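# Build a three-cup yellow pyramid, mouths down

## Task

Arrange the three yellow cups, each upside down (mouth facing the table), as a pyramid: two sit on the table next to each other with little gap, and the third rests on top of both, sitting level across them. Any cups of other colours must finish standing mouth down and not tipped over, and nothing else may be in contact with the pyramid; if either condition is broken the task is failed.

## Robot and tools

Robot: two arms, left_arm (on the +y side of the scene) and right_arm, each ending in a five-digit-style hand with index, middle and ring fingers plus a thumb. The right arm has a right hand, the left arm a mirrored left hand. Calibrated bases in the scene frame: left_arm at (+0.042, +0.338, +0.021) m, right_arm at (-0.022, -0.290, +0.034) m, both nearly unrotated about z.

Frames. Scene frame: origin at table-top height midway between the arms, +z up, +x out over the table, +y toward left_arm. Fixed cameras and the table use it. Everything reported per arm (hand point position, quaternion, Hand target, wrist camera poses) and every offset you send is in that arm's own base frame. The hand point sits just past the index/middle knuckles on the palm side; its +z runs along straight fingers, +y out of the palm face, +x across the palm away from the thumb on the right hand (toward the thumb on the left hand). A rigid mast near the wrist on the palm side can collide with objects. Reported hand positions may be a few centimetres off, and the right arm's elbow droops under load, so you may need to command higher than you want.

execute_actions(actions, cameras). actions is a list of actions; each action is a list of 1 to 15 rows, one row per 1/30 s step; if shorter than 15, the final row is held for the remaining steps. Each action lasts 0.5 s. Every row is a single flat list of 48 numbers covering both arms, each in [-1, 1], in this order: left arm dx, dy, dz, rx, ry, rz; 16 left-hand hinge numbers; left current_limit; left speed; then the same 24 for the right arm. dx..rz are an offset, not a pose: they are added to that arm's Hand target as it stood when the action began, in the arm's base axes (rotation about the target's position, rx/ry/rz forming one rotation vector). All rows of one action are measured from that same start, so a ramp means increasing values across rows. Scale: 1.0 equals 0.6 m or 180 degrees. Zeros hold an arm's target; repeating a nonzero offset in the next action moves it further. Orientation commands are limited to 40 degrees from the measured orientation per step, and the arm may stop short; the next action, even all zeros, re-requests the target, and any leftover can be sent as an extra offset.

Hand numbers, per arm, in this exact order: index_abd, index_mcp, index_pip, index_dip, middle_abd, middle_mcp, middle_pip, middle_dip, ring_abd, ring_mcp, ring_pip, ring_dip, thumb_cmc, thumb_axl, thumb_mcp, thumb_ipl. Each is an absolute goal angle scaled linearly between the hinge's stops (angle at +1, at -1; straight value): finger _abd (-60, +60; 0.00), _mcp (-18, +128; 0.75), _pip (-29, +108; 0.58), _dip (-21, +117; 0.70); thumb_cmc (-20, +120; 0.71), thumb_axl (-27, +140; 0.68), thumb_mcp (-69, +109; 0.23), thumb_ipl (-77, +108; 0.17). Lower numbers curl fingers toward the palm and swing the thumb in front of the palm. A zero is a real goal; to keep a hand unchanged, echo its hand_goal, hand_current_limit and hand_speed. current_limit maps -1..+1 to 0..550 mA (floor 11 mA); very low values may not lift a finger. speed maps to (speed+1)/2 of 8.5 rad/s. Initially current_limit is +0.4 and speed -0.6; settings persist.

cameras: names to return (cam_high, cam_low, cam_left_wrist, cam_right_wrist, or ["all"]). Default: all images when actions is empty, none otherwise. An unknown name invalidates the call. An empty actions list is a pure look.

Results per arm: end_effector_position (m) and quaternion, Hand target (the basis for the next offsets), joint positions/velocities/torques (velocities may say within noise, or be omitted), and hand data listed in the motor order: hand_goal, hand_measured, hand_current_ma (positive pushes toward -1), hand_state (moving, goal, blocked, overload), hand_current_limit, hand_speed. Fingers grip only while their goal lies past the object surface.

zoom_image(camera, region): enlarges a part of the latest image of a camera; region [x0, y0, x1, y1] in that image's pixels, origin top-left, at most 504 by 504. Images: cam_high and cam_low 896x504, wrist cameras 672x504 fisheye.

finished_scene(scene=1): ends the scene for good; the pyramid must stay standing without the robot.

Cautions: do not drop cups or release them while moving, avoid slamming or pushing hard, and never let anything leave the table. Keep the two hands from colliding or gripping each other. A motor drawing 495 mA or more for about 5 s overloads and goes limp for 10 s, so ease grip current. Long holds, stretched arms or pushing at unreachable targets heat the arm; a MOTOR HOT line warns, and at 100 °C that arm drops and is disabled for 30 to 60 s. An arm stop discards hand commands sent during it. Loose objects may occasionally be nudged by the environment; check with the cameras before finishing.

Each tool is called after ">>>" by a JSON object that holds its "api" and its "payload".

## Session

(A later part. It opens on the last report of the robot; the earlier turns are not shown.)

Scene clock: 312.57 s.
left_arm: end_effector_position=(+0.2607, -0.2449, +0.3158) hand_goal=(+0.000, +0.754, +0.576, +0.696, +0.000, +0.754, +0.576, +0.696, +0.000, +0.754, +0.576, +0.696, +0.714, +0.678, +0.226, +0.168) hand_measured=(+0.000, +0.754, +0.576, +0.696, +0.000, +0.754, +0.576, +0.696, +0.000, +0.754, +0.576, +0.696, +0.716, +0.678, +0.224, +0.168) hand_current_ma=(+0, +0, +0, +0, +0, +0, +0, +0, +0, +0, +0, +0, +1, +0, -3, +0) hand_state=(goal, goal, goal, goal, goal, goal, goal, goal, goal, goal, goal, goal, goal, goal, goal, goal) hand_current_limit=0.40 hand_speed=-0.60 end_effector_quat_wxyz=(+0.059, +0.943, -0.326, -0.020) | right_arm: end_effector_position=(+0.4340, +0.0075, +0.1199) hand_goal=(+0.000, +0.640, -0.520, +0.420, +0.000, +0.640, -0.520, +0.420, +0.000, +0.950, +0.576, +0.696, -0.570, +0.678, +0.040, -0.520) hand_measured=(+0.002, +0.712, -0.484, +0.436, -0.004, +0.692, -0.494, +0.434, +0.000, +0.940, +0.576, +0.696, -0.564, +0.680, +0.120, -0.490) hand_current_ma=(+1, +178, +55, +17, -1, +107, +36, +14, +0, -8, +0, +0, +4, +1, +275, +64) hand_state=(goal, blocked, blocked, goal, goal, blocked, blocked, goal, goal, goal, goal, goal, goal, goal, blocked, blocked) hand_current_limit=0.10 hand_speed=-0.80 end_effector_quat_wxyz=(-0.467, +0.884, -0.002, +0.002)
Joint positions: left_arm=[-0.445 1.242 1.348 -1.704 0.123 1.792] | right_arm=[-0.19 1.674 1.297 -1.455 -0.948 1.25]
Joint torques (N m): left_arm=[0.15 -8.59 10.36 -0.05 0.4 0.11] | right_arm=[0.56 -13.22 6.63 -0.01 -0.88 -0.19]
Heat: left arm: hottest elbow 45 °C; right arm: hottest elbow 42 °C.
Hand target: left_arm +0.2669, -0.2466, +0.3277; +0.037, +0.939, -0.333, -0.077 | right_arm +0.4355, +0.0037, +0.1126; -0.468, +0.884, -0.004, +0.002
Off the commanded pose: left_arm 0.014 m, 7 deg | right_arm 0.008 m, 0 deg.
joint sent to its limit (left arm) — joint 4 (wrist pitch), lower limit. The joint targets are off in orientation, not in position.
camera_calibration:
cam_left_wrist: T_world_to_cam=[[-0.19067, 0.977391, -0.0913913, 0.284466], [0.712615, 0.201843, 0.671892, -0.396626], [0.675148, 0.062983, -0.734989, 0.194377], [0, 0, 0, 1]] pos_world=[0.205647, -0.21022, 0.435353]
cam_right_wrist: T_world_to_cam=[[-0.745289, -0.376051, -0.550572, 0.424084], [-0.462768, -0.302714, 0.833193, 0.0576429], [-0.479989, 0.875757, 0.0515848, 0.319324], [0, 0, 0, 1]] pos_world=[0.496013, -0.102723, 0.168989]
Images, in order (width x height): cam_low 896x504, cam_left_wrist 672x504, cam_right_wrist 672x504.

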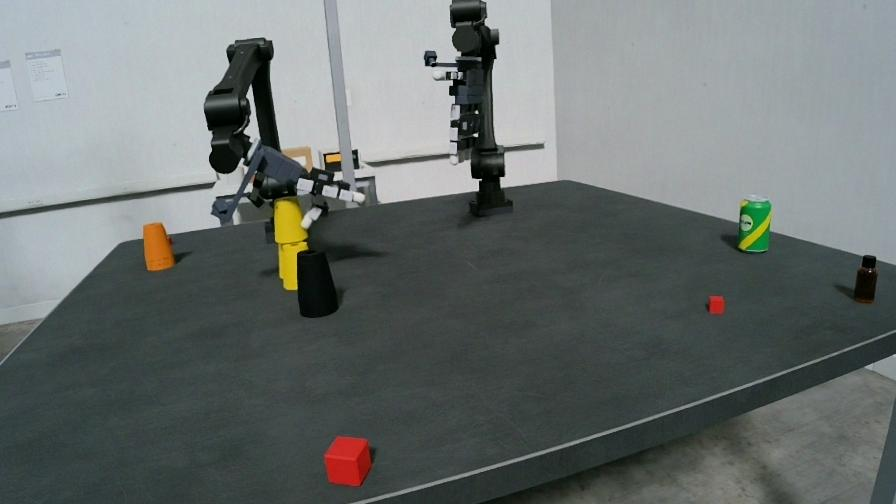

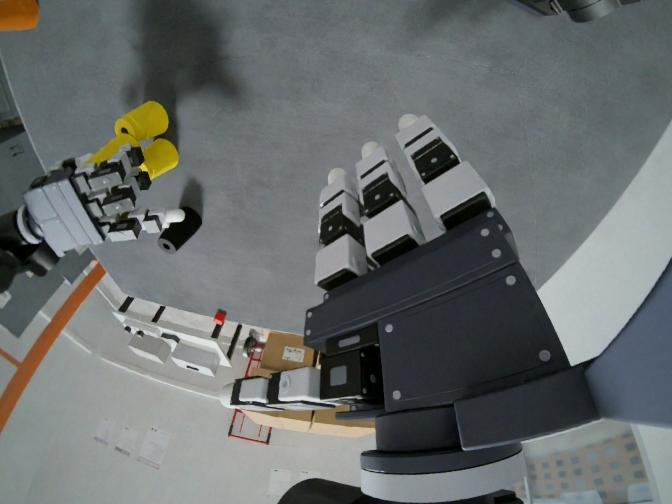

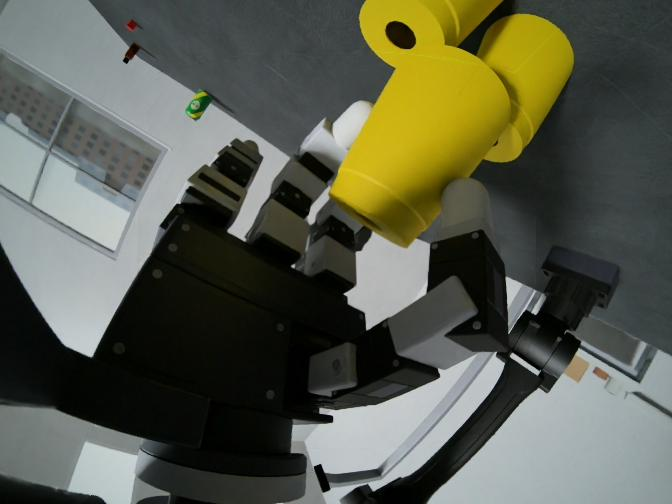

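>>> {"api": "execute_actions", "payload": {"actions": [[[0,0,0,0,0,0,0,0.754,0.576,0.696,0,0.754,0.576,0.696,0,0.754,0.576,0.696,0.714,0.678,0.226,0.168,0.4,-0.6,0.014,0,0.006,0,0,0,0,0.64,-0.52,0.42,0,0.64,-0.52,0.42,0,0.95,0.576,0.696,-0.571,0.678,0.04,-0.52,0.1,-0.8]]], "cameras": ["cam_low","cam_right_wrist","cam_left_wrist"]}}

>>> {"api": "zoom_image", "payload": {"camera": "cam_low", "region": [265, 185, 335, 265]}}

>>> {"api": "zoom_image", "payload": {"camera": "cam_left_wrist", "region": [60, 90, 190, 200]}}

>>> {"api": "zoom_image", "payload": {"camera": "cam_right_wrist", "region": [290, 0, 590, 260]}}

Scene clock: 320.00 s.
left_arm: end_effector_position=(+0.2607, -0.2449, +0.3158) hand_goal=(+0.000, +0.754, +0.576, +0.696, +0.000, +0.754, +0.576, +0.696, +0.000, +0.754, +0.576, +0.696, +0.714, +0.678, +0.226, +0.168) hand_measured=(+0.000, +0.754, +0.576, +0.696, +0.000, +0.754, +0.576, +0.696, +0.000, +0.754, +0.576, +0.696, +0.716, +0.678, +0.224, +0.168) hand_current_ma=(+0, +0, +0, +0, +0, +0, +0, +0, +0, +0, +0, +0, +1, +0, -3, +0) hand_state=(goal, goal, goal, goal, goal, goal, goal, goal, goal, goal, goal, goal, goal, goal, goal, goal) hand_current_limit=0.40 hand_speed=-0.60 end_effector_quat_wxyz=(+0.059, +0.943, -0.326, -0.020) | right_arm: end_effector_position=(+0.4340, +0.0078, +0.1154) hand_goal=(+0.000, +0.640, -0.520, +0.420, +0.000, +0.640, -0.520, +0.420, +0.000, +0.950, +0.576, +0.696, -0.570, +0.678, +0.040, -0.520) hand_measured=(+0.002, +0.708, -0.484, +0.436, -0.004, +0.692, -0.494, +0.434, +0.000, +0.940, +0.576, +0.696, -0.562, +0.682, +0.120, -0.492) hand_current_ma=(+1, +160, +55, +17, -1, +106, +36, +14, +0, -8, +0, +0, +6, +2, +274, +59) hand_state=(goal, blocked, blocked, goal, goal, blocked, blocked, goal, goal, goal, goal, goal, goal, goal, blocked, blocked) hand_current_limit=0.10 hand_speed=-0.80 end_effector_quat_wxyz=(-0.469, +0.883, -0.005, -0.003)
Joint positions: left_arm=[-0.445 1.242 1.348 -1.704 0.123 1.792] | right_arm=[-0.19 1.686 1.297 -1.455 -0.949 1.25]
Joint torques (N m): left_arm=[0.09 -8.76 10.41 -0.06 0.41 0.09] | right_arm=[0.91 -12.98 9.48 -0.38 -0.88 -0.14]
Heat: left arm: hottest elbow 45 °C; right arm: hottest elbow 41 °C.
Hand target: left_arm +0.2669, -0.2466, +0.3277; +0.037, +0.939, -0.333, -0.077 | right_arm +0.4439, +0.0037, +0.1163; -0.468, +0.884, -0.004, +0.002
Off the commanded pose: left_arm 0.014 m, 7 deg | right_arm 0.011 m, 1 deg.
joint sent to its limit (left arm) — joint 4 (wrist pitch), lower limit. The joint targets are off in orientation, not in position.
camera_calibration:
cam_left_wrist: T_world_to_cam=[[-0.19067, 0.977391, -0.0913913, 0.284466], [0.712615, 0.201843, 0.671892, -0.396626], [0.675148, 0.062983, -0.734989, 0.194377], [0, 0, 0, 1]] pos_world=[0.205647, -0.21022, 0.435353]
cam_right_wrist: T_world_to_cam=[[-0.751439, -0.374091, -0.543503, 0.423499], [-0.453572, -0.305354, 0.837276, 0.0569299], [-0.479178, 0.87568, 0.0597777, 0.317965], [0, 0, 0, 1]] pos_world=[0.496417, -0.102624, 0.163499]
Images, in order (width x height): cam_low 896x504, cam_left_wrist 672x504, cam_right_wrist 672x504.

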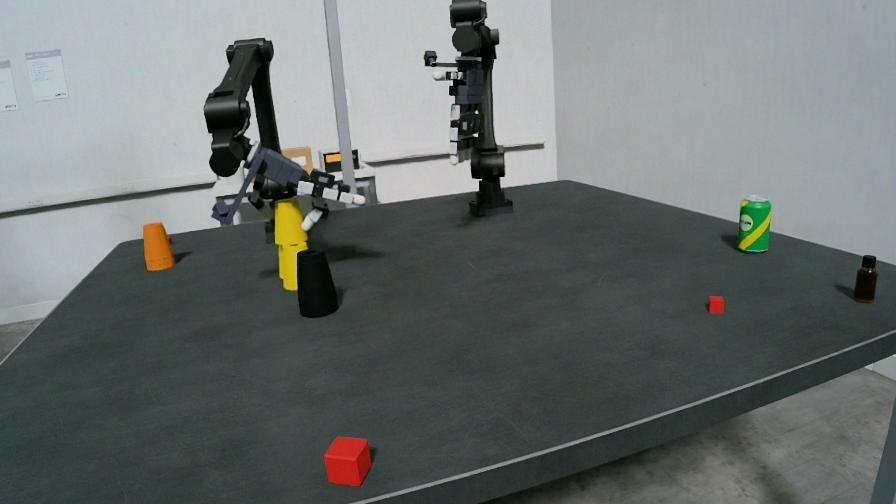

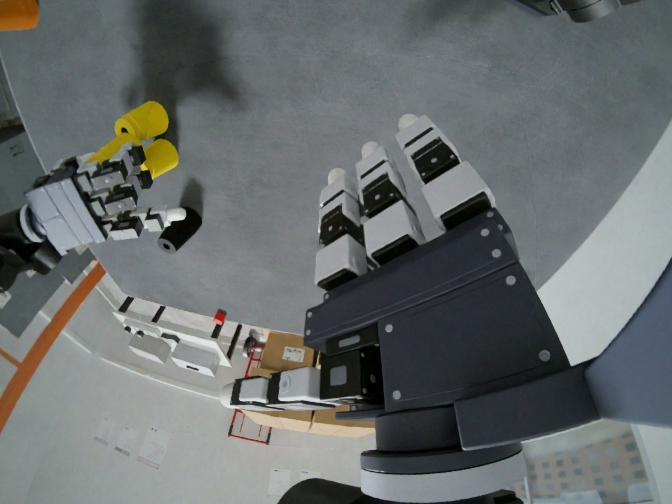

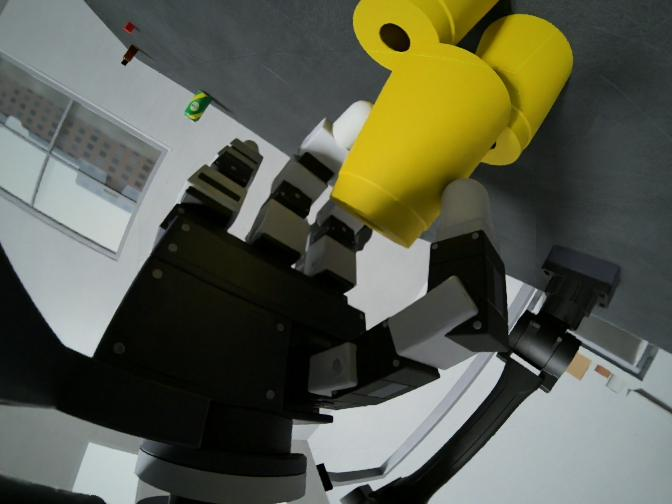

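Scaled by 6.300.

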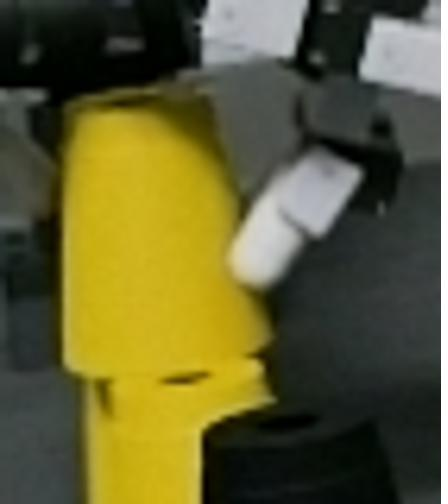

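Scaled by 3.877 from the camera's 672x504 image, which has a finer 960x720 frame.

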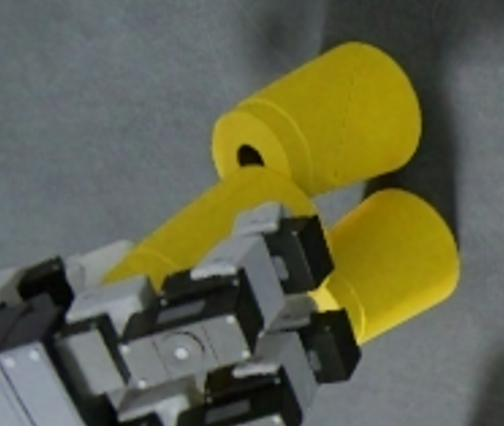

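Scaled by 1.680 from the camera's 672x504 image, which has a finer 960x720 frame.

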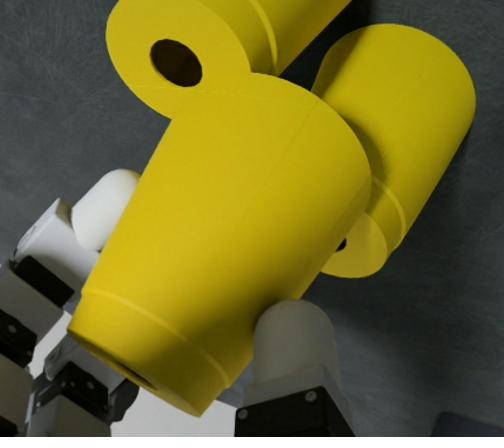

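>>> {"api": "execute_actions", "payload": {"actions": [[[0,0,0,0,0,0,0,0.754,0.576,0.696,0,0.754,0.576,0.696,0,0.754,0.576,0.696,0.714,0.678,0.226,0.168,0.4,-0.6,0.012,0,0.03,0,-0.008,0,0,0.64,-0.52,0.42,0,0.64,-0.52,0.42,0,0.95,0.576,0.696,-0.571,0.678,0.04,-0.52,0.1,-0.8]]], "cameras": ["cam_low","cam_right_wrist"]}}

>>> {"api": "zoom_image", "payload": {"camera": "cam_low", "region": [265, 185, 335, 265]}}

>>> {"api": "zoom_image", "payload": {"camera": "cam_right_wrist", "region": [290, 0, 590, 260]}}

Scene clock: 323.57 s.
left_arm: end_effector_position=(+0.2607, -0.2449, +0.3158) hand_goal=(+0.000, +0.754, +0.576, +0.696, +0.000, +0.754, +0.576, +0.696, +0.000, +0.754, +0.576, +0.696, +0.714, +0.678, +0.226, +0.168) hand_measured=(+0.000, +0.754, +0.576, +0.696, +0.000, +0.754, +0.576, +0.696, +0.000, +0.754, +0.576, +0.696, +0.716, +0.678, +0.224, +0.168) hand_current_ma=(+0, +0, +0, +0, +0, +0, +0, +0, +0, +0, +0, +0, +1, +0, -3, +0) hand_state=(goal, goal, goal, goal, goal, goal, goal, goal, goal, goal, goal, goal, goal, goal, goal, goal) hand_current_limit=0.40 hand_speed=-0.60 end_effector_quat_wxyz=(+0.059, +0.943, -0.326, -0.020) | right_arm: end_effector_position=(+0.4339, +0.0081, +0.1178) hand_goal=(+0.000, +0.640, -0.520, +0.420, +0.000, +0.640, -0.520, +0.420, +0.000, +0.950, +0.576, +0.696, -0.570, +0.678, +0.040, -0.520) hand_measured=(+0.002, +0.708, -0.484, +0.436, -0.004, +0.690, -0.494, +0.434, +0.000, +0.940, +0.576, +0.696, -0.562, +0.682, +0.120, -0.492) hand_current_ma=(+1, +159, +55, +17, -2, +103, +36, +14, +0, -8, +0, +0, +6, +2, +274, +59) hand_state=(goal, blocked, blocked, goal, goal, blocked, blocked, goal, goal, goal, goal, goal, goal, goal, blocked, blocked) hand_current_limit=0.10 hand_speed=-0.80 end_effector_quat_wxyz=(-0.470, +0.883, -0.006, -0.004)
Joint positions: left_arm=[-0.445 1.242 1.348 -1.704 0.123 1.792] | right_arm=[-0.19 1.686 1.302 -1.465 -0.951 1.25]
Joint torques (N m): left_arm=[0.15 -8.64 10.37 -0.08 0.41 0.1] | right_arm=[1.26 -14.56 11.88 -0.87 -0.97 -0.11]
Heat: left arm: hottest elbow 45 °C; right arm: hottest elbow 41 °C.
Hand target: left_arm +0.2669, -0.2466, +0.3277; +0.037, +0.939, -0.333, -0.077 | right_arm +0.4511, +0.0037, +0.1344; -0.468, +0.884, +0.002, +0.014
Off the commanded pose: left_arm 0.014 m, 7 deg | right_arm 0.024 m, 2 deg.
joint sent to its limit (left arm) — joint 4 (wrist pitch), lower limit. The joint targets are off in orientation, not in position.
camera_calibration:
cam_right_wrist: T_world_to_cam=[[-0.753686, -0.372263, -0.541644, 0.425568], [-0.45058, -0.307303, 0.838178, 0.0535323], [-0.478471, 0.875777, 0.0638755, 0.316746], [0, 0, 0, 1]] pos_world=[0.496419, -0.102525, 0.165404]
Images, in order (width x height): cam_low 896x504, cam_right_wrist 672x504.

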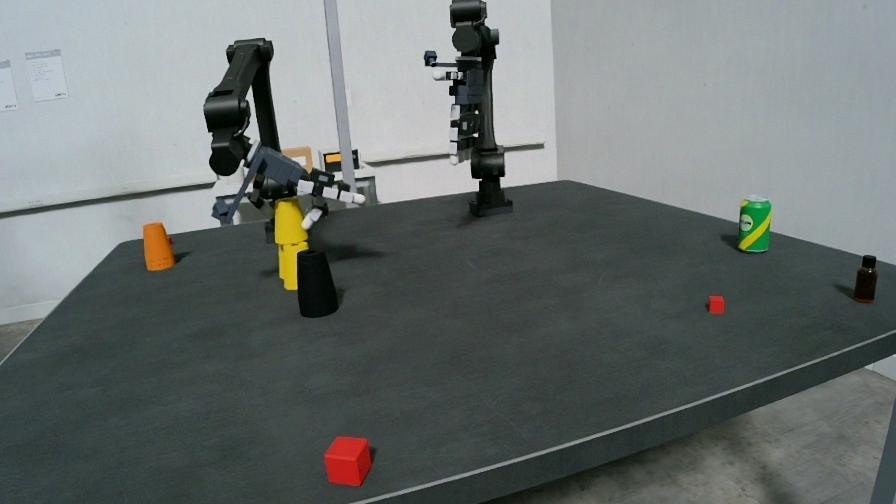

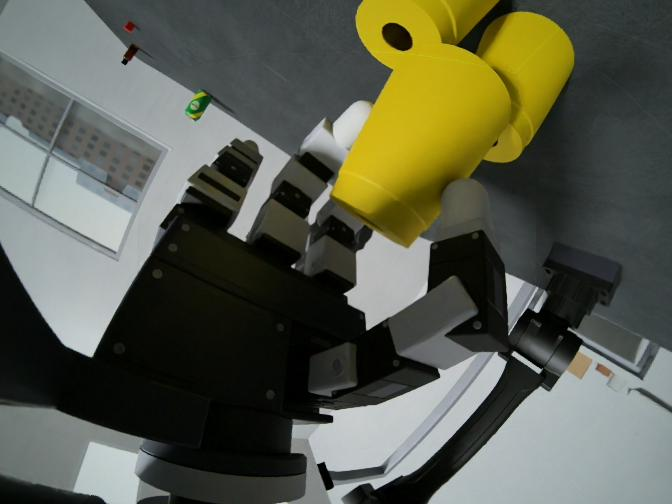

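Scaled by 6.300.

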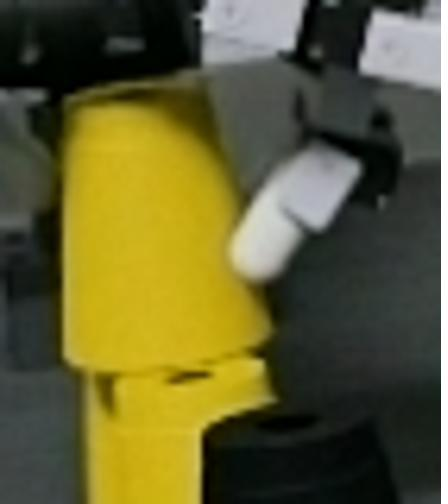

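Scaled by 1.680 from the camera's 672x504 image, which has a finer 960x720 frame.

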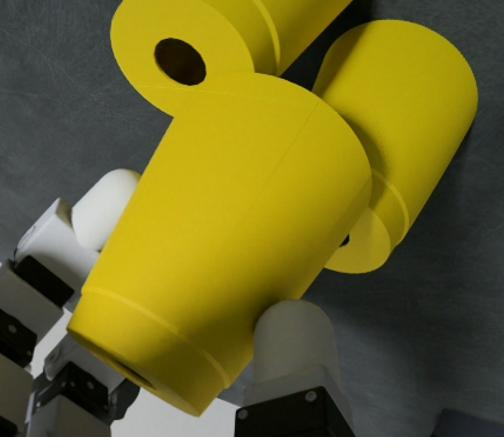

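>>> {"api": "execute_actions", "payload": {"actions": [[[0,0,0,0,0,0,0,0.754,0.576,0.696,0,0.754,0.576,0.696,0,0.754,0.576,0.696,0.714,0.678,0.226,0.168,0.4,-0.6,0.01,0,0.02,0,-0.008,0,0,0.64,-0.52,0.42,0,0.64,-0.52,0.42,0,0.95,0.576,0.696,-0.571,0.678,0.04,-0.52,0.1,-0.8]]], "cameras": ["cam_right_wrist"]}}

Scene clock: 325.77 s.
left_arm: end_effector_position=(+0.2607, -0.2449, +0.3158) hand_goal=(+0.000, +0.754, +0.576, +0.696, +0.000, +0.754, +0.576, +0.696, +0.000, +0.754, +0.576, +0.696, +0.714, +0.678, +0.226, +0.168) hand_measured=(+0.000, +0.754, +0.576, +0.696, +0.000, +0.754, +0.576, +0.696, +0.000, +0.754, +0.576, +0.696, +0.716, +0.678, +0.224, +0.168) hand_current_ma=(+0, +0, +0, +0, +0, +0, +0, +0, +0, +0, +0, +0, +1, +0, -3, +0) hand_state=(goal, goal, goal, goal, goal, goal, goal, goal, goal, goal, goal, goal, goal, goal, goal, goal) hand_current_limit=0.40 hand_speed=-0.60 end_effector_quat_wxyz=(+0.059, +0.943, -0.326, -0.020) | right_arm: end_effector_position=(+0.4401, +0.0078, +0.1251) hand_goal=(+0.000, +0.640, -0.520, +0.420, +0.000, +0.640, -0.520, +0.420, +0.000, +0.950, +0.576, +0.696, -0.570, +0.678, +0.040, -0.520) hand_measured=(+0.002, +0.708, -0.484, +0.436, -0.004, +0.690, -0.494, +0.434, +0.000, +0.940, +0.576, +0.696, -0.562, +0.682, +0.120, -0.492) hand_current_ma=(+1, +159, +55, +17, -2, +103, +36, +14, +0, -8, +0, +0, +6, +2, +274, +59) hand_state=(goal, blocked, blocked, goal, goal, blocked, blocked, goal, goal, goal, goal, goal, goal, goal, blocked, blocked) hand_current_limit=0.10 hand_speed=-0.80 end_effector_quat_wxyz=(-0.471, +0.882, -0.003, +0.002)
Joint positions: left_arm=[-0.445 1.242 1.348 -1.704 0.123 1.792] | right_arm=[-0.19 1.686 1.324 -1.473 -0.956 1.25]
Joint torques (N m): left_arm=[0.15 -8.64 10.39 -0.06 0.4 0.1] | right_arm=[1.14 -15.62 12.01 -0.8 -1.02 -0.13]
Heat: left arm: hottest elbow 45 °C; right arm: hottest elbow 41 °C.
Hand target: left_arm +0.2669, -0.2466, +0.3277; +0.037, +0.939, -0.333, -0.077 | right_arm +0.4570, +0.0037, +0.1463; -0.468, +0.883, +0.007, +0.025
Off the commanded pose: left_arm 0.014 m, 7 deg | right_arm 0.028 m, 3 deg.
joint sent to its limit (left arm) — joint 4 (wrist pitch), lower limit. The joint targets are off in orientation, not in position.
camera_calibration:
cam_right_wrist: T_world_to_cam=[[-0.74672, -0.370113, -0.552653, 0.432377], [-0.46232, -0.308546, 0.8313, 0.0562784], [-0.478194, 0.876251, 0.0592875, 0.32002], [0, 0, 0, 1]] pos_world=[0.501915, -0.103025, 0.173197]
Images, in order (width x height): cam_right_wrist 672x504.

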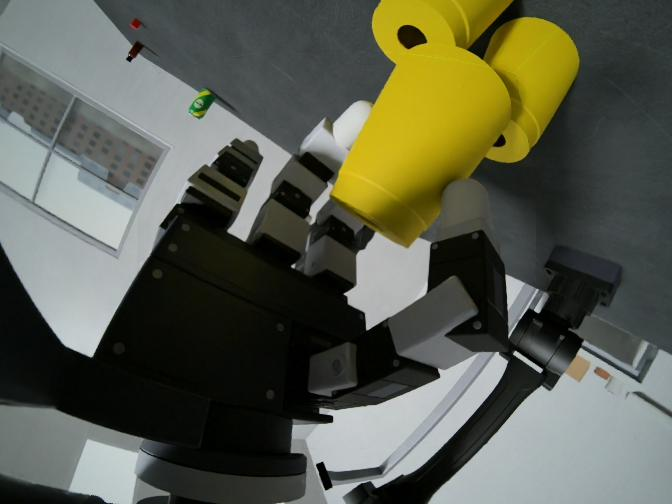

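>>> {"api": "execute_actions", "payload": {"actions": [[[0,0,0,0,0,0,0,0.754,0.576,0.696,0,0.754,0.576,0.696,0,0.754,0.576,0.696,0.714,0.678,0.226,0.168,0.4,-0.6,-0.02,0,-0.045,0,0.015,0,0,0.64,-0.52,0.42,0,0.64,-0.52,0.42,0,0.95,0.576,0.696,-0.571,0.678,0.04,-0.52,0.1,-0.8]]], "cameras": ["cam_low","cam_right_wrist","cam_left_wrist"]}}

>>> {"api": "zoom_image", "payload": {"camera": "cam_low", "region": [265, 185, 335, 265]}}

>>> {"api": "zoom_image", "payload": {"camera": "cam_right_wrist", "region": [290, 0, 590, 260]}}

>>> {"api": "zoom_image", "payload": {"camera": "cam_left_wrist", "region": [60, 90, 190, 200]}}

Scene clock: 329.50 s.
left_arm: end_effector_position=(+0.2607, -0.2449, +0.3158) hand_goal=(+0.000, +0.754, +0.576, +0.696, +0.000, +0.754, +0.576, +0.696, +0.000, +0.754, +0.576, +0.696, +0.714, +0.678, +0.226, +0.168) hand_measured=(+0.000, +0.754, +0.576, +0.696, +0.000, +0.754, +0.576, +0.696, +0.000, +0.754, +0.576, +0.696, +0.716, +0.678, +0.224, +0.168) hand_current_ma=(+0, +0, +0, +0, +0, +0, +0, +0, +0, +0, +0, +0, +1, +0, -3, +0) hand_state=(goal, goal, goal, goal, goal, goal, goal, goal, goal, goal, goal, goal, goal, goal, goal, goal) hand_current_limit=0.40 hand_speed=-0.60 end_effector_quat_wxyz=(+0.059, +0.943, -0.326, -0.020) | right_arm: end_effector_position=(+0.4404, +0.0067, +0.1244) hand_goal=(+0.000, +0.640, -0.520, +0.420, +0.000, +0.640, -0.520, +0.420, +0.000, +0.950, +0.576, +0.696, -0.570, +0.678, +0.040, -0.520) hand_measured=(+0.002, +0.708, -0.484, +0.436, -0.004, +0.690, -0.494, +0.434, +0.000, +0.940, +0.576, +0.696, -0.562, +0.682, +0.120, -0.492) hand_current_ma=(+1, +159, +55, +17, -2, +103, +36, +14, +0, -8, +0, +0, +6, +2, +274, +59) hand_state=(goal, blocked, blocked, goal, goal, blocked, blocked, goal, goal, goal, goal, goal, goal, goal, blocked, blocked) hand_current_limit=0.10 hand_speed=-0.80 end_effector_quat_wxyz=(-0.468, +0.884, -0.002, +0.002)
Joint positions: left_arm=[-0.445 1.242 1.348 -1.704 0.123 1.792] | right_arm=[-0.19 1.686 1.324 -1.471 -0.95 1.25]
Joint torques (N m): left_arm=[0.09 -8.64 10.39 -0.09 0.41 0.1] | right_arm=[0.97 -13.27 7.76 -0.13 -0.86 -0.14]
Heat: left arm: hottest elbow 45 °C; right arm: hottest elbow 42 °C.
Hand target: left_arm +0.2669, -0.2466, +0.3277; +0.037, +0.939, -0.333, -0.077 | right_arm +0.4450, +0.0037, +0.1193; -0.468, +0.884, -0.004, +0.004
Off the commanded pose: left_arm 0.014 m, 7 deg | right_arm 0.008 m, 0 deg.
joint sent to its limit (left arm) — joint 4 (wrist pitch), lower limit. The joint targets are off in orientation, not in position.
camera_calibration:
cam_left_wrist: T_world_to_cam=[[-0.19067, 0.977391, -0.0913913, 0.284466], [0.712615, 0.201843, 0.671892, -0.396626], [0.675148, 0.062983, -0.734989, 0.194377], [0, 0, 0, 1]] pos_world=[0.205647, -0.21022, 0.435353]
cam_right_wrist: T_world_to_cam=[[-0.745315, -0.374422, -0.551647, 0.43114], [-0.463255, -0.304218, 0.832374, 0.0569018], [-0.47948, 0.875934, 0.0532849, 0.32247], [0, 0, 0, 1]] pos_world=[0.502313, -0.103724, 0.173291]
Images, in order (width x height): cam_low 896x504, cam_left_wrist 672x504, cam_right_wrist 672x504.

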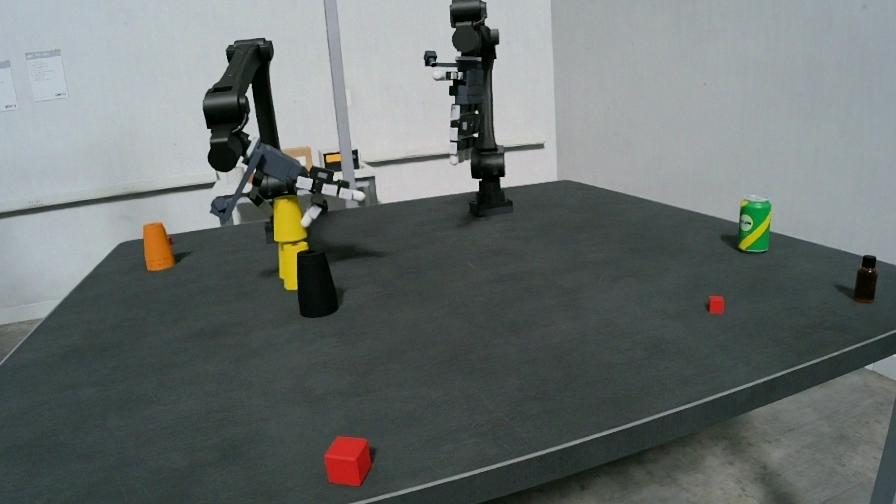

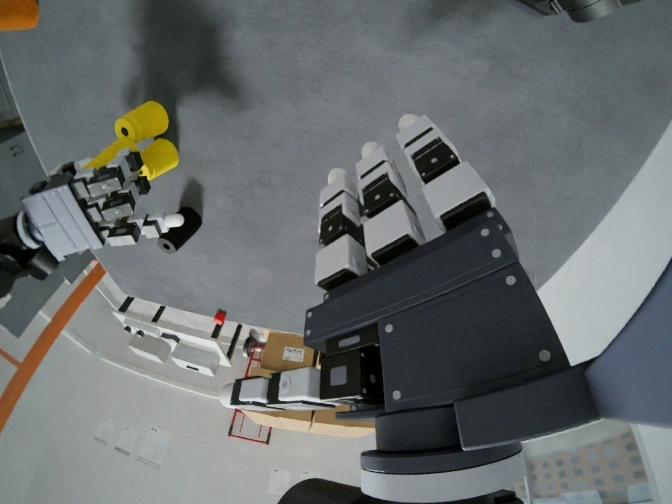

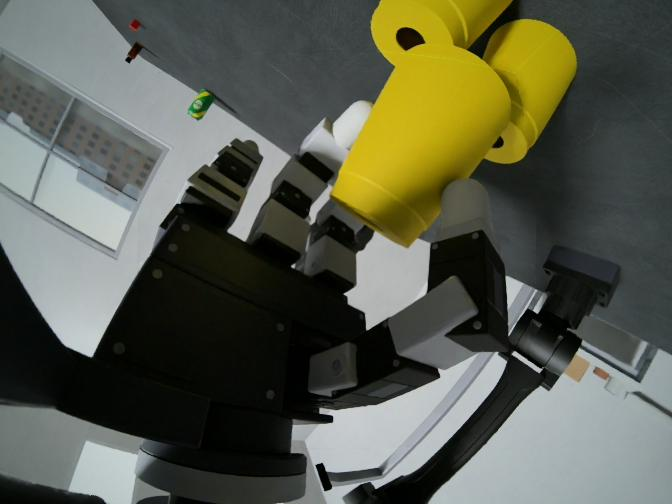

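Scaled by 6.300.

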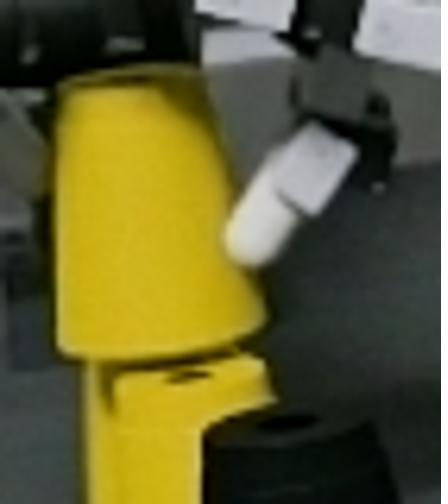

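Scaled by 1.680 from the camera's 672x504 image, which has a finer 960x720 frame.

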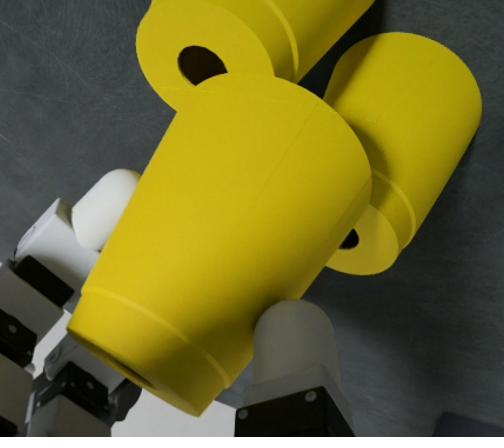

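Scaled by 3.877 from the camera's 672x504 image, which has a finer 960x720 frame.

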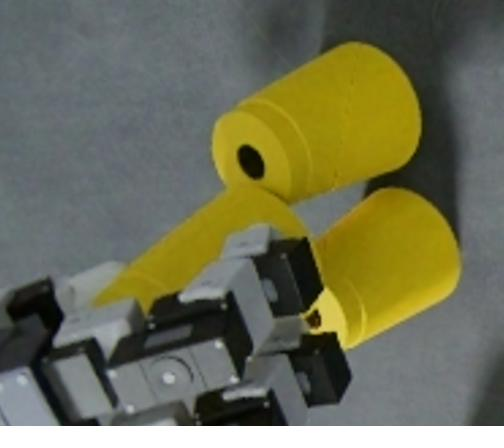

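>>> {"api": "execute_actions", "payload": {"actions": [[[0,0,0,0,0,0,0,0.754,0.576,0.696,0,0.754,0.576,0.696,0,0.754,0.576,0.696,0.714,0.678,0.226,0.168,0.4,-0.6,0,0.002,-0.014,0,0,0,0,0.64,-0.52,0.42,0,0.64,-0.52,0.42,0,0.95,0.576,0.696,-0.571,0.678,0.04,-0.52,0.1,-0.8]]], "cameras": ["cam_low","cam_right_wrist","cam_left_wrist"]}}

>>> {"api": "zoom_image", "payload": {"camera": "cam_low", "region": [265, 185, 335, 265]}}

>>> {"api": "zoom_image", "payload": {"camera": "cam_right_wrist", "region": [290, 0, 590, 260]}}

>>> {"api": "zoom_image", "payload": {"camera": "cam_left_wrist", "region": [60, 90, 190, 200]}}

Scene clock: 333.83 s.
left_arm: end_effector_position=(+0.2607, -0.2449, +0.3158) hand_goal=(+0.000, +0.754, +0.576, +0.696, +0.000, +0.754, +0.576, +0.696, +0.000, +0.754, +0.576, +0.696, +0.714, +0.678, +0.226, +0.168) hand_measured=(+0.000, +0.754, +0.576, +0.696, +0.000, +0.754, +0.576, +0.696, +0.000, +0.754, +0.576, +0.696, +0.716, +0.678, +0.224, +0.168) hand_current_ma=(+0, +0, +0, +0, +0, +0, +0, +0, +0, +0, +0, +0, +1, +0, -3, +0) hand_state=(goal, goal, goal, goal, goal, goal, goal, goal, goal, goal, goal, goal, goal, goal, goal, goal) hand_current_limit=0.40 hand_speed=-0.60 end_effector_quat_wxyz=(+0.059, +0.943, -0.326, -0.020) | right_arm: end_effector_position=(+0.4460, +0.0056, +0.1201) hand_goal=(+0.000, +0.640, -0.520, +0.420, +0.000, +0.640, -0.520, +0.420, +0.000, +0.950, +0.576, +0.696, -0.570, +0.678, +0.040, -0.520) hand_measured=(+0.002, +0.708, -0.484, +0.436, -0.004, +0.690, -0.494, +0.434, +0.000, +0.940, +0.576, +0.696, -0.562, +0.682, +0.120, -0.492) hand_current_ma=(+1, +159, +55, +17, -2, +103, +36, +14, +0, -8, +0, +0, +6, +2, +274, +59) hand_state=(goal, blocked, blocked, goal, goal, blocked, blocked, goal, goal, goal, goal, goal, goal, goal, blocked, blocked) hand_current_limit=0.10 hand_speed=-0.80 end_effector_quat_wxyz=(-0.467, +0.884, +0.002, +0.010)
Joint positions: left_arm=[-0.445 1.242 1.348 -1.704 0.123 1.792] | right_arm=[-0.19 1.693 1.324 -1.447 -0.95 1.25]
Joint torques (N m): left_arm=[0.09 -8.64 10.39 -0.08 0.4 0.1] | right_arm=[1.14 -13.33 6.43 0.02 -0.88 -0.09]
Heat: left arm: hottest elbow 45 °C; right arm: hottest elbow 42 °C.
Hand target: left_arm +0.2669, -0.2466, +0.3277; +0.037, +0.939, -0.333, -0.077 | right_arm +0.4450, +0.0049, +0.1108; -0.468, +0.884, -0.004, +0.004
Off the commanded pose: left_arm 0.014 m, 7 deg | right_arm 0.009 m, 1 deg.
joint sent to its limit (left arm) — joint 4 (wrist pitch), lower limit. The joint targets are off in orientation, not in position.
camera_calibration:
cam_left_wrist: T_world_to_cam=[[-0.19067, 0.977391, -0.0913913, 0.284466], [0.712615, 0.201843, 0.671892, -0.396626], [0.675148, 0.062983, -0.734989, 0.194377], [0, 0, 0, 1]] pos_world=[0.205647, -0.21022, 0.435353]
cam_right_wrist: T_world_to_cam=[[-0.736106, -0.376236, -0.562668, 0.429787], [-0.4769, -0.301623, 0.825585, 0.0696226], [-0.480328, 0.876054, 0.0425992, 0.327974], [0, 0, 0, 1]] pos_world=[0.507107, -0.104622, 0.170376]
Images, in order (width x height): cam_low 896x504, cam_left_wrist 672x504, cam_right_wrist 672x504.

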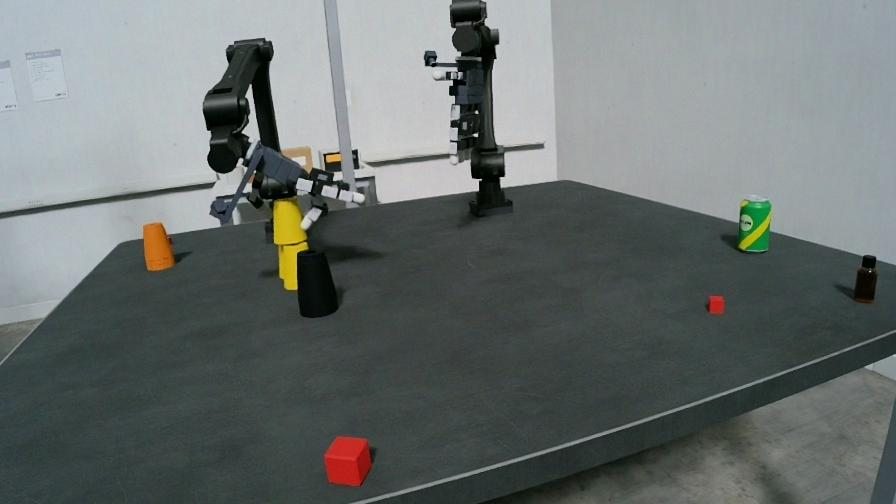

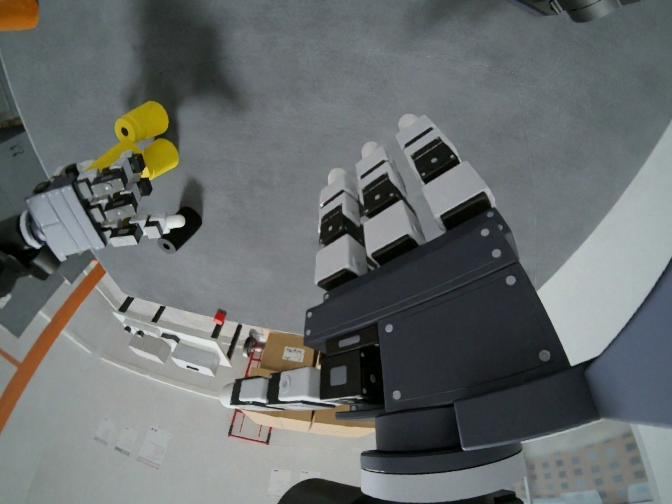

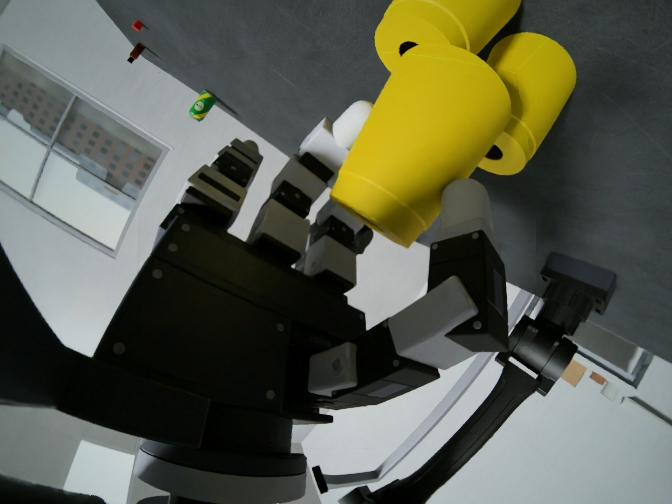

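Scaled by 6.300.

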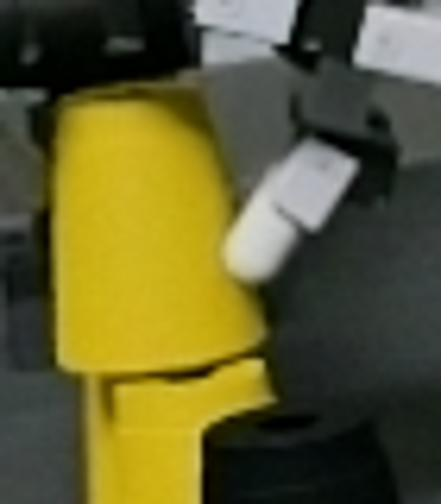

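Scaled by 1.680 from the camera's 672x504 image, which has a finer 960x720 frame.

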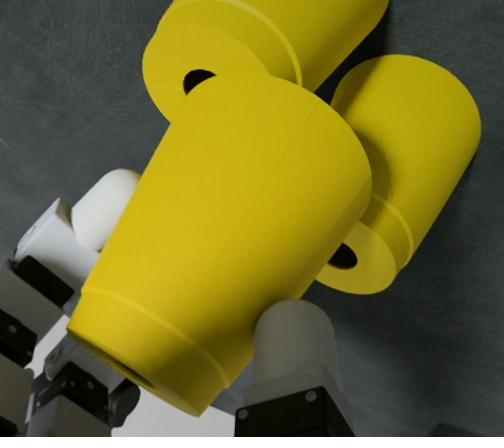

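Scaled by 3.877 from the camera's 672x504 image, which has a finer 960x720 frame.

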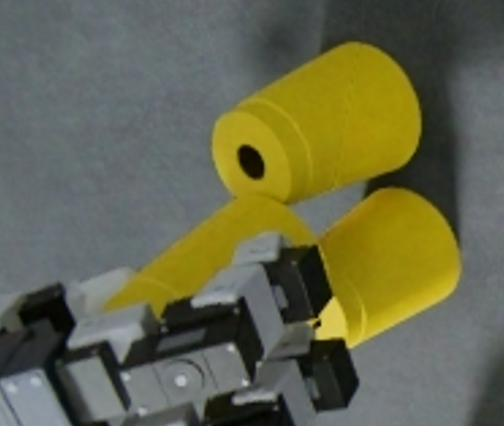

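>>> {"api": "execute_actions", "payload": {"actions": [[[0,0,0,0,0,0,0,0.754,0.576,0.696,0,0.754,0.576,0.696,0,0.754,0.576,0.696,0.714,0.678,0.226,0.168,0.4,-0.6,-0.012,0.003,0.004,0,0.004,0,0,0.64,-0.52,0.42,0,0.64,-0.52,0.42,0,0.95,0.576,0.696,-0.571,0.678,0.04,-0.52,0.1,-0.8]]], "cameras": ["cam_low","cam_right_wrist","cam_left_wrist"]}}

>>> {"api": "zoom_image", "payload": {"camera": "cam_low", "region": [265, 185, 335, 265]}}

>>> {"api": "zoom_image", "payload": {"camera": "cam_right_wrist", "region": [290, 0, 590, 260]}}

>>> {"api": "zoom_image", "payload": {"camera": "cam_left_wrist", "region": [60, 90, 190, 200]}}

Scene clock: 337.83 s.
left_arm: end_effector_position=(+0.2607, -0.2449, +0.3158) hand_goal=(+0.000, +0.754, +0.576, +0.696, +0.000, +0.754, +0.576, +0.696, +0.000, +0.754, +0.576, +0.696, +0.714, +0.678, +0.226, +0.168) hand_measured=(+0.000, +0.754, +0.576, +0.696, +0.000, +0.754, +0.576, +0.696, +0.000, +0.754, +0.576, +0.696, +0.716, +0.678, +0.224, +0.168) hand_current_ma=(+0, +0, +0, +0, +0, +0, +0, +0, +0, +0, +0, +0, +1, +0, -3, +0) hand_state=(goal, goal, goal, goal, goal, goal, goal, goal, goal, goal, goal, goal, goal, goal, goal, goal) hand_current_limit=0.40 hand_speed=-0.60 end_effector_quat_wxyz=(+0.059, +0.943, -0.326, -0.020) | right_arm: end_effector_position=(+0.4404, +0.0065, +0.1155) hand_goal=(+0.000, +0.640, -0.520, +0.420, +0.000, +0.640, -0.520, +0.420, +0.000, +0.950, +0.576, +0.696, -0.570, +0.678, +0.040, -0.520) hand_measured=(+0.002, +0.708, -0.484, +0.436, -0.004, +0.690, -0.494, +0.434, +0.000, +0.940, +0.576, +0.696, -0.562, +0.682, +0.120, -0.492) hand_current_ma=(+1, +159, +55, +17, -2, +103, +36, +14, +0, -8, +0, +0, +6, +2, +274, +59) hand_state=(goal, blocked, blocked, goal, goal, blocked, blocked, goal, goal, goal, goal, goal, goal, goal, blocked, blocked) hand_current_limit=0.10 hand_speed=-0.80 end_effector_quat_wxyz=(-0.468, +0.884, -0.001, +0.003)
Joint positions: left_arm=[-0.445 1.242 1.348 -1.704 0.123 1.792] | right_arm=[-0.19 1.693 1.309 -1.447 -0.949 1.25]
Joint torques (N m): left_arm=[0.03 -8.64 10.4 -0.05 0.4 0.1] | right_arm=[1.38 -14.62 6.69 -0.34 -0.84 -0.05]
Heat: left arm: hottest elbow 45 °C; right arm: hottest elbow 41 °C.
Hand target: left_arm +0.2669, -0.2466, +0.3277; +0.037, +0.939, -0.333, -0.077 | right_arm +0.4378, +0.0067, +0.1132; -0.468, +0.884, -0.007, -0.002
Off the commanded pose: left_arm 0.014 m, 7 deg | right_arm 0.004 m, 1 deg.
joint sent to its limit (left arm) — joint 4 (wrist pitch), lower limit. The joint targets are off in orientation, not in position.
camera_calibration:
cam_left_wrist: T_world_to_cam=[[-0.19067, 0.977391, -0.0913913, 0.284466], [0.712615, 0.201843, 0.671892, -0.396626], [0.675148, 0.062983, -0.734989, 0.194377], [0, 0, 0, 1]] pos_world=[0.205647, -0.21022, 0.435353]
cam_right_wrist: T_world_to_cam=[[-0.744247, -0.375437, -0.552398, 0.425764], [-0.464554, -0.303255, 0.832001, 0.0647987], [-0.479882, 0.875833, 0.0512857, 0.323488], [0, 0, 0, 1]] pos_world=[0.502212, -0.103823, 0.164688]
Images, in order (width x height): cam_low 896x504, cam_left_wrist 672x504, cam_right_wrist 672x504.

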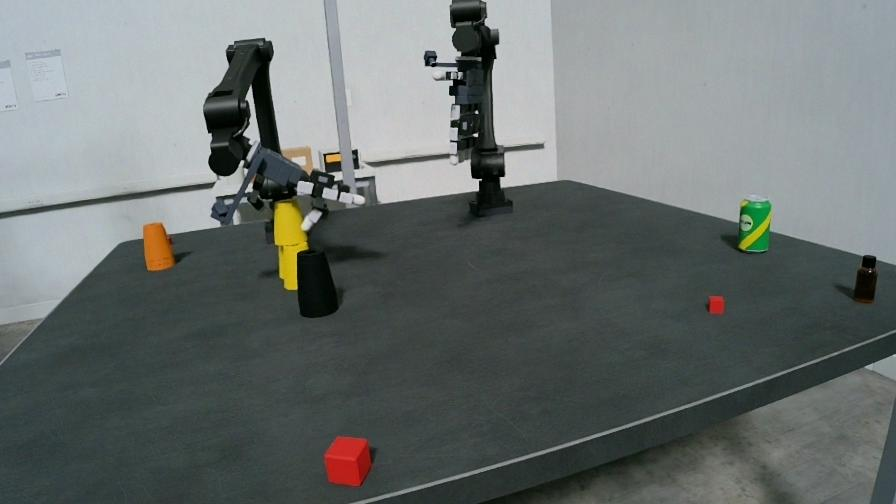

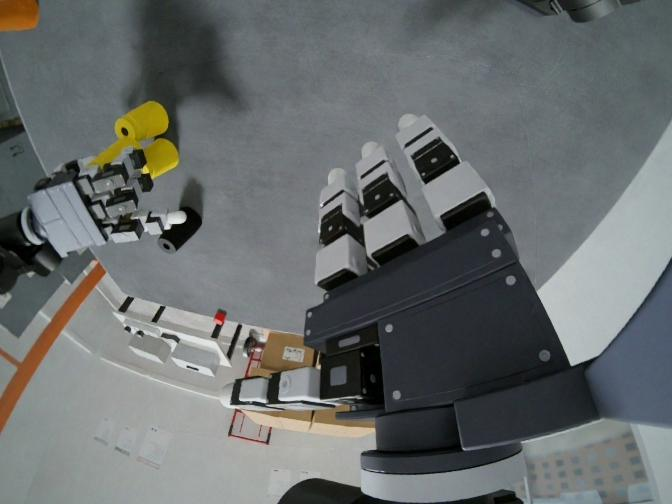

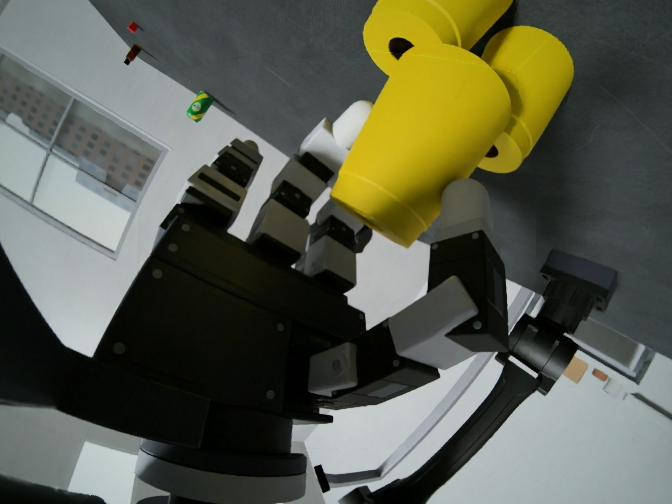

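Scaled by 6.300.

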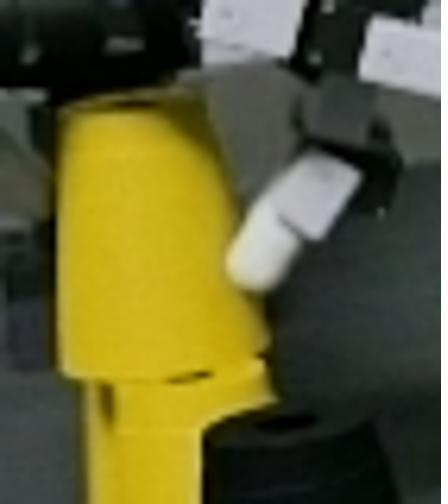

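Scaled by 1.680 from the camera's 672x504 image, which has a finer 960x720 frame.

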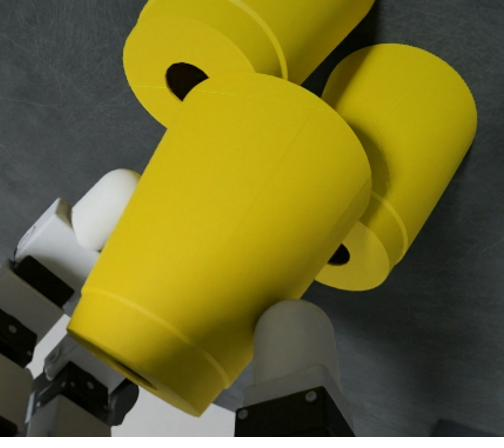

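Scaled by 3.877 from the camera's 672x504 image, which has a finer 960x720 frame.

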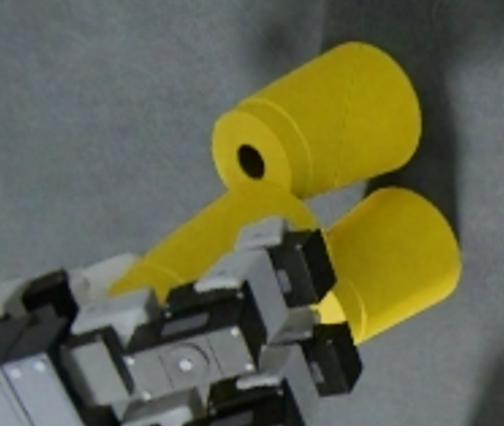

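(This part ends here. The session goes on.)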